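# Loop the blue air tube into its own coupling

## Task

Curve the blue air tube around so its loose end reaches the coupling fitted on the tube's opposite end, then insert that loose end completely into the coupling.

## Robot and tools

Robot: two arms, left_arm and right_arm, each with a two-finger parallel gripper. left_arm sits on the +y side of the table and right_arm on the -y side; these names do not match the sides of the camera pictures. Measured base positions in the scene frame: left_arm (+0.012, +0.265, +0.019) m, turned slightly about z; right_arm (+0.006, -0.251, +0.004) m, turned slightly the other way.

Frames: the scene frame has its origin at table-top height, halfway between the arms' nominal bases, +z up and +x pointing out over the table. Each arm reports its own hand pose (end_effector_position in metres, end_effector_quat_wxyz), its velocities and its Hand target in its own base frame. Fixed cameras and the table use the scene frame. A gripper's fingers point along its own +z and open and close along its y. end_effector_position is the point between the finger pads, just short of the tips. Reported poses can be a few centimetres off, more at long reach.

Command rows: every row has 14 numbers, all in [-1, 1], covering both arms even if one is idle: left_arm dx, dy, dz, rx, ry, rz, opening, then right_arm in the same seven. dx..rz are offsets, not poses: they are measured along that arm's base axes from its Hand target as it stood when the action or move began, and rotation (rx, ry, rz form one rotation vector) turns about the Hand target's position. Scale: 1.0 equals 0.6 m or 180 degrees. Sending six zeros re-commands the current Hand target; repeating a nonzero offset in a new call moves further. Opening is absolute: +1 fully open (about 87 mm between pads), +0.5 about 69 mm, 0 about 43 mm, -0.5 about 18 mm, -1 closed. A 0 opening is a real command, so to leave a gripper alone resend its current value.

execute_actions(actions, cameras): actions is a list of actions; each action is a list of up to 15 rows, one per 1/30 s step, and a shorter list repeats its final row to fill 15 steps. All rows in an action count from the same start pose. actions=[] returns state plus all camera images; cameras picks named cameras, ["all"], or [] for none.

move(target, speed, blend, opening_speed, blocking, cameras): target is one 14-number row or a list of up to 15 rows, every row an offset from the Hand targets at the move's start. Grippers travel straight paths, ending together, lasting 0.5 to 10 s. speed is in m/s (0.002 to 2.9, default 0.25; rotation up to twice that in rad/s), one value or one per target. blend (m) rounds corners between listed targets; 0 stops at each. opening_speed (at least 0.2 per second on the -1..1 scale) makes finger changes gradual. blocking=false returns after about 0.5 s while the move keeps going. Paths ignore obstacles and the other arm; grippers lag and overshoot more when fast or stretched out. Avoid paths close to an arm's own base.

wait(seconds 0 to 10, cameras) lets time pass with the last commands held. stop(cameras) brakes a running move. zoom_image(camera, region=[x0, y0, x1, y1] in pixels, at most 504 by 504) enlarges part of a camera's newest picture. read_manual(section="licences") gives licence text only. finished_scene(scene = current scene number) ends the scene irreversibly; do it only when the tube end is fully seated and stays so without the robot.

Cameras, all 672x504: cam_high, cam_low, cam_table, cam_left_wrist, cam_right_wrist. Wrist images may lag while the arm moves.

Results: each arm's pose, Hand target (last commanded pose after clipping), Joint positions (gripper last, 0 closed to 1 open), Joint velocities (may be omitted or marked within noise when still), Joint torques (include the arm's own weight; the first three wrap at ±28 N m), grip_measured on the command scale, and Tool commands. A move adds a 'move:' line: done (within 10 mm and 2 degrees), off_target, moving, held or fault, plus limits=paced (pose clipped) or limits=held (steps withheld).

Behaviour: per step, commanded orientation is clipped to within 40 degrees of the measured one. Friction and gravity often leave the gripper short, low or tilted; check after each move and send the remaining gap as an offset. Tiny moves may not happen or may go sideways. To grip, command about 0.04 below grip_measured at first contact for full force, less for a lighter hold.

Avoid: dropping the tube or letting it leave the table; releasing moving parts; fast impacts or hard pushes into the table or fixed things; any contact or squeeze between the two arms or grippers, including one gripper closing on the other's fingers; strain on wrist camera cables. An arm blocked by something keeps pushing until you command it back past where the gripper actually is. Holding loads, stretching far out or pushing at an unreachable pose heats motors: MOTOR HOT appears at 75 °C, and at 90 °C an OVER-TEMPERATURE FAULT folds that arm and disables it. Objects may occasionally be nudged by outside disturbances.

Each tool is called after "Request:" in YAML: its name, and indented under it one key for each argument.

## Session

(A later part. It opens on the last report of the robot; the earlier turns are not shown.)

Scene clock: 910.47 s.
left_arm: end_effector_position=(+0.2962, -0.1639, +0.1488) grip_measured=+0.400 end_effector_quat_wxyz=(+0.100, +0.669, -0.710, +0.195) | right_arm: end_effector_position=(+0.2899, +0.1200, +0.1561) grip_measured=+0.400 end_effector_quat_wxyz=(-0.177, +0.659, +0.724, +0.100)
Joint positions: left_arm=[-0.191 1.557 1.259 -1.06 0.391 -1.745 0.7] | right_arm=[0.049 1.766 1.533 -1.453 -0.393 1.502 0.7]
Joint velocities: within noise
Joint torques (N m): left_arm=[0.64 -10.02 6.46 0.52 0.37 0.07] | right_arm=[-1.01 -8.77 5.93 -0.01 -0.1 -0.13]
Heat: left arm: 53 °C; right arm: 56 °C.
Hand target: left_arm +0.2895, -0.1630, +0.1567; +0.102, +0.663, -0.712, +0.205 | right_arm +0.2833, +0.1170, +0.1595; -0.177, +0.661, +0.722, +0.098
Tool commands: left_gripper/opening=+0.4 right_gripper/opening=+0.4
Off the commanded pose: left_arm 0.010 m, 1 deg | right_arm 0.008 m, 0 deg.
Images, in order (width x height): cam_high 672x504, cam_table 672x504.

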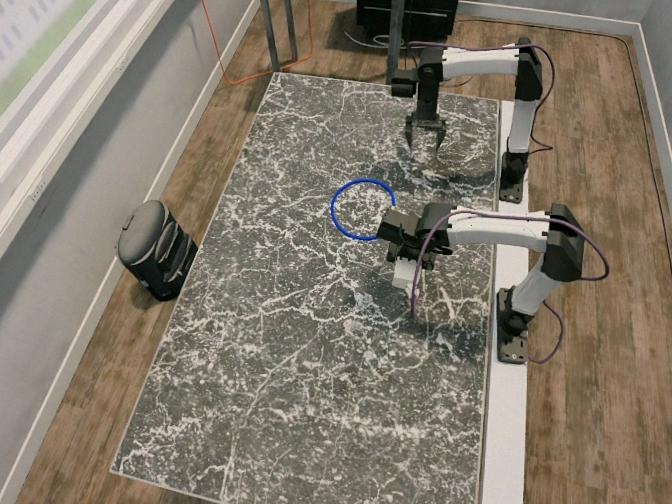

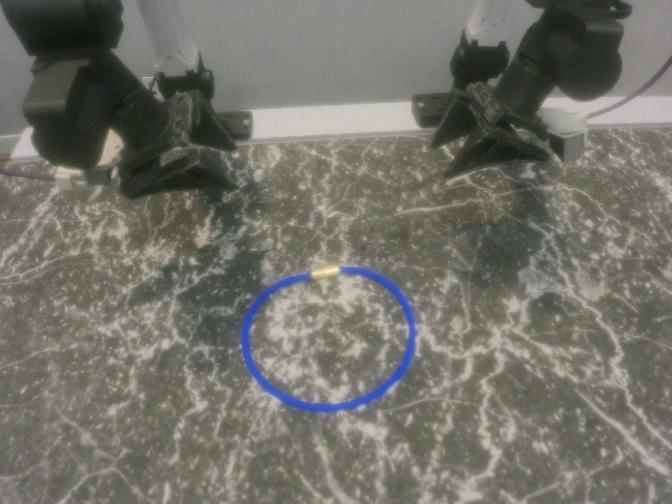

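Request:
execute_actions:
  actions: []

Request:
zoom_image:
  camera: "cam_left_wrist"
  region: [0, 0, 503, 503]

Scene clock: 916.70 s.
left_arm: end_effector_position=(+0.2962, -0.1639, +0.1488) grip_measured=+0.400 end_effector_quat_wxyz=(+0.100, +0.669, -0.710, +0.195) | right_arm: end_effector_position=(+0.2899, +0.1200, +0.1561) grip_measured=+0.400 end_effector_quat_wxyz=(-0.177, +0.659, +0.724, +0.100)
Joint positions: left_arm=[-0.191 1.557 1.259 -1.06 0.391 -1.745 0.7] | right_arm=[0.049 1.766 1.533 -1.453 -0.393 1.502 0.7]
Joint velocities: within noise
Joint torques (N m): left_arm=[0.65 -10.02 6.48 0.52 0.37 0.07] | right_arm=[-1.01 -8.79 5.93 -0.01 -0.1 -0.12]
Heat: left arm: 52 °C; right arm: 56 °C.
Hand target: left_arm +0.2895, -0.1630, +0.1567; +0.102, +0.663, -0.712, +0.205 | right_arm +0.2833, +0.1170, +0.1595; -0.177, +0.661, +0.722, +0.098
Tool commands: left_gripper/opening=+0.4 right_gripper/opening=+0.4
Off the commanded pose: left_arm 0.010 m, 1 deg | right_arm 0.008 m, 0 deg.
camera_calibration:
cam_left_wrist: T_world_to_cam=[[0.98729, -0.0145778, 0.158257, -0.323412], [-0.15585, -0.283798, 0.946134, -0.117233], [0.0311206, -0.958773, -0.282463, 0.0260623], [0, 0, 0, 1]] pos_world=[0.30022, -0.0129973, 0.169462]
cam_right_wrist: T_world_to_cam=[[-0.991737, -0.0916607, 0.0897587, 0.286814], [0.0601454, 0.285802, 0.956399, -0.180692], [-0.113317, 0.953895, -0.277927, 0.107009], [0, 0, 0, 1]] pos_world=[0.307438, -0.0241441, 0.17681]

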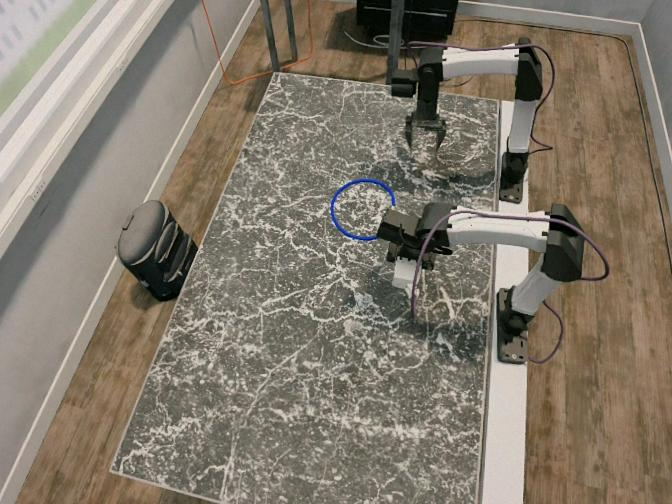

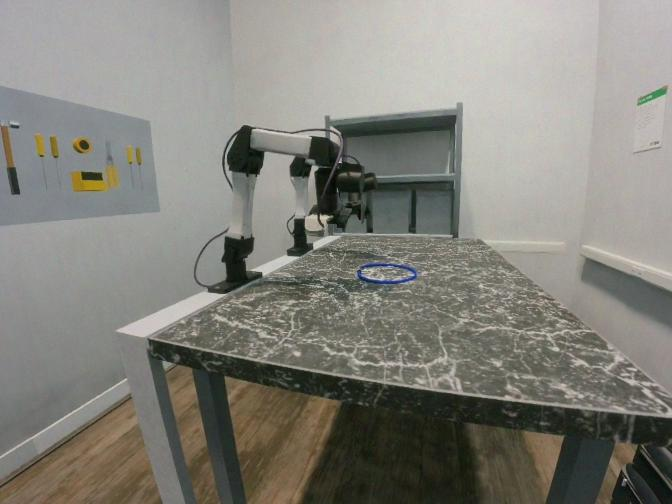

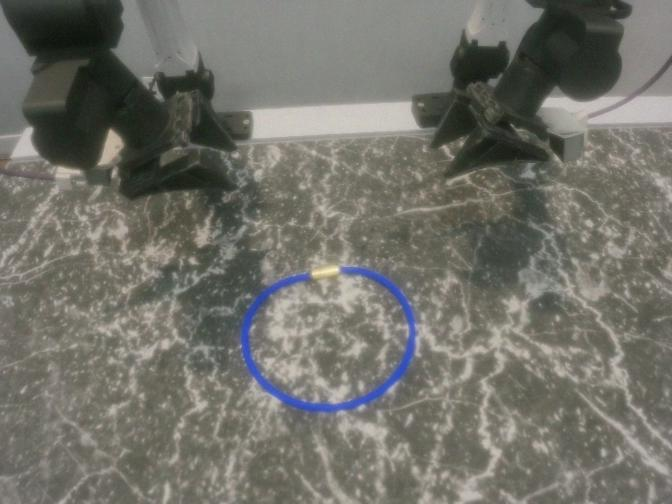

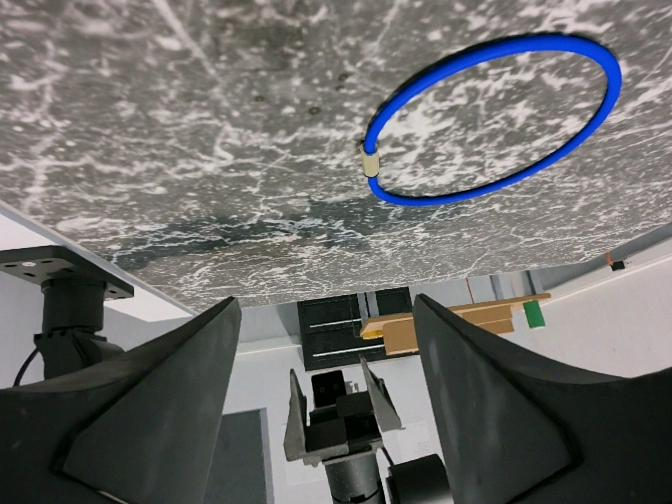

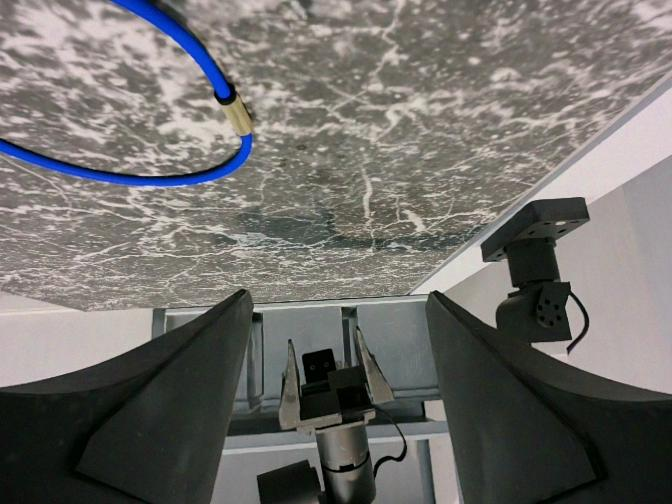

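Scaled by 1.002 from the camera's 672x504 image, which has a finer 960x720 frame.

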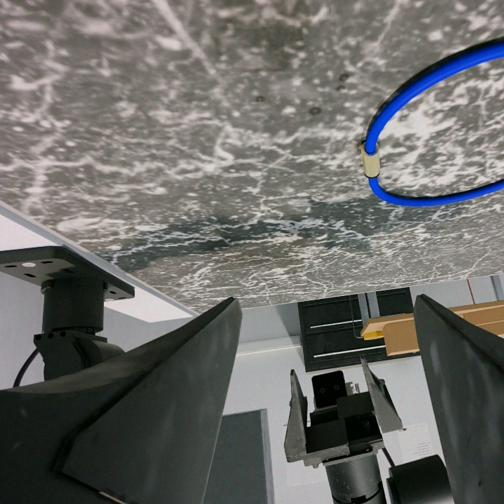

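Request:
zoom_image:
  camera: "cam_left_wrist"
  region: [340, 120, 410, 215]

Request:
zoom_image:
  camera: "cam_right_wrist"
  region: [190, 60, 280, 180]

Scaled by 5.305 from the camera's 672x504 image, which has a finer 960x720 frame.

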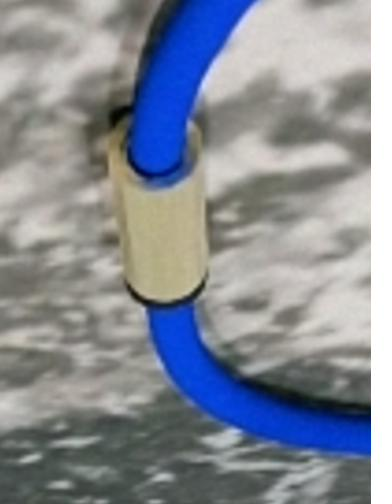

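Scaled by 4.200 from the camera's 672x504 image, which has a finer 960x720 frame.

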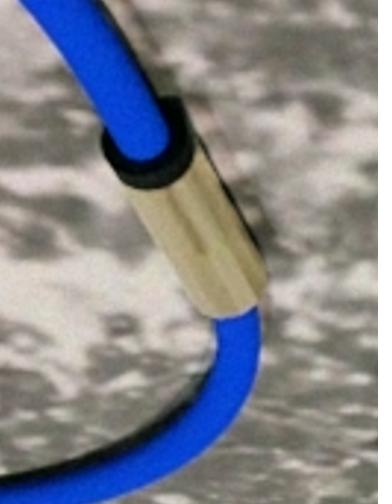

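Request:
finished_scene:
  scene: 1

The scene is finished: the task was done.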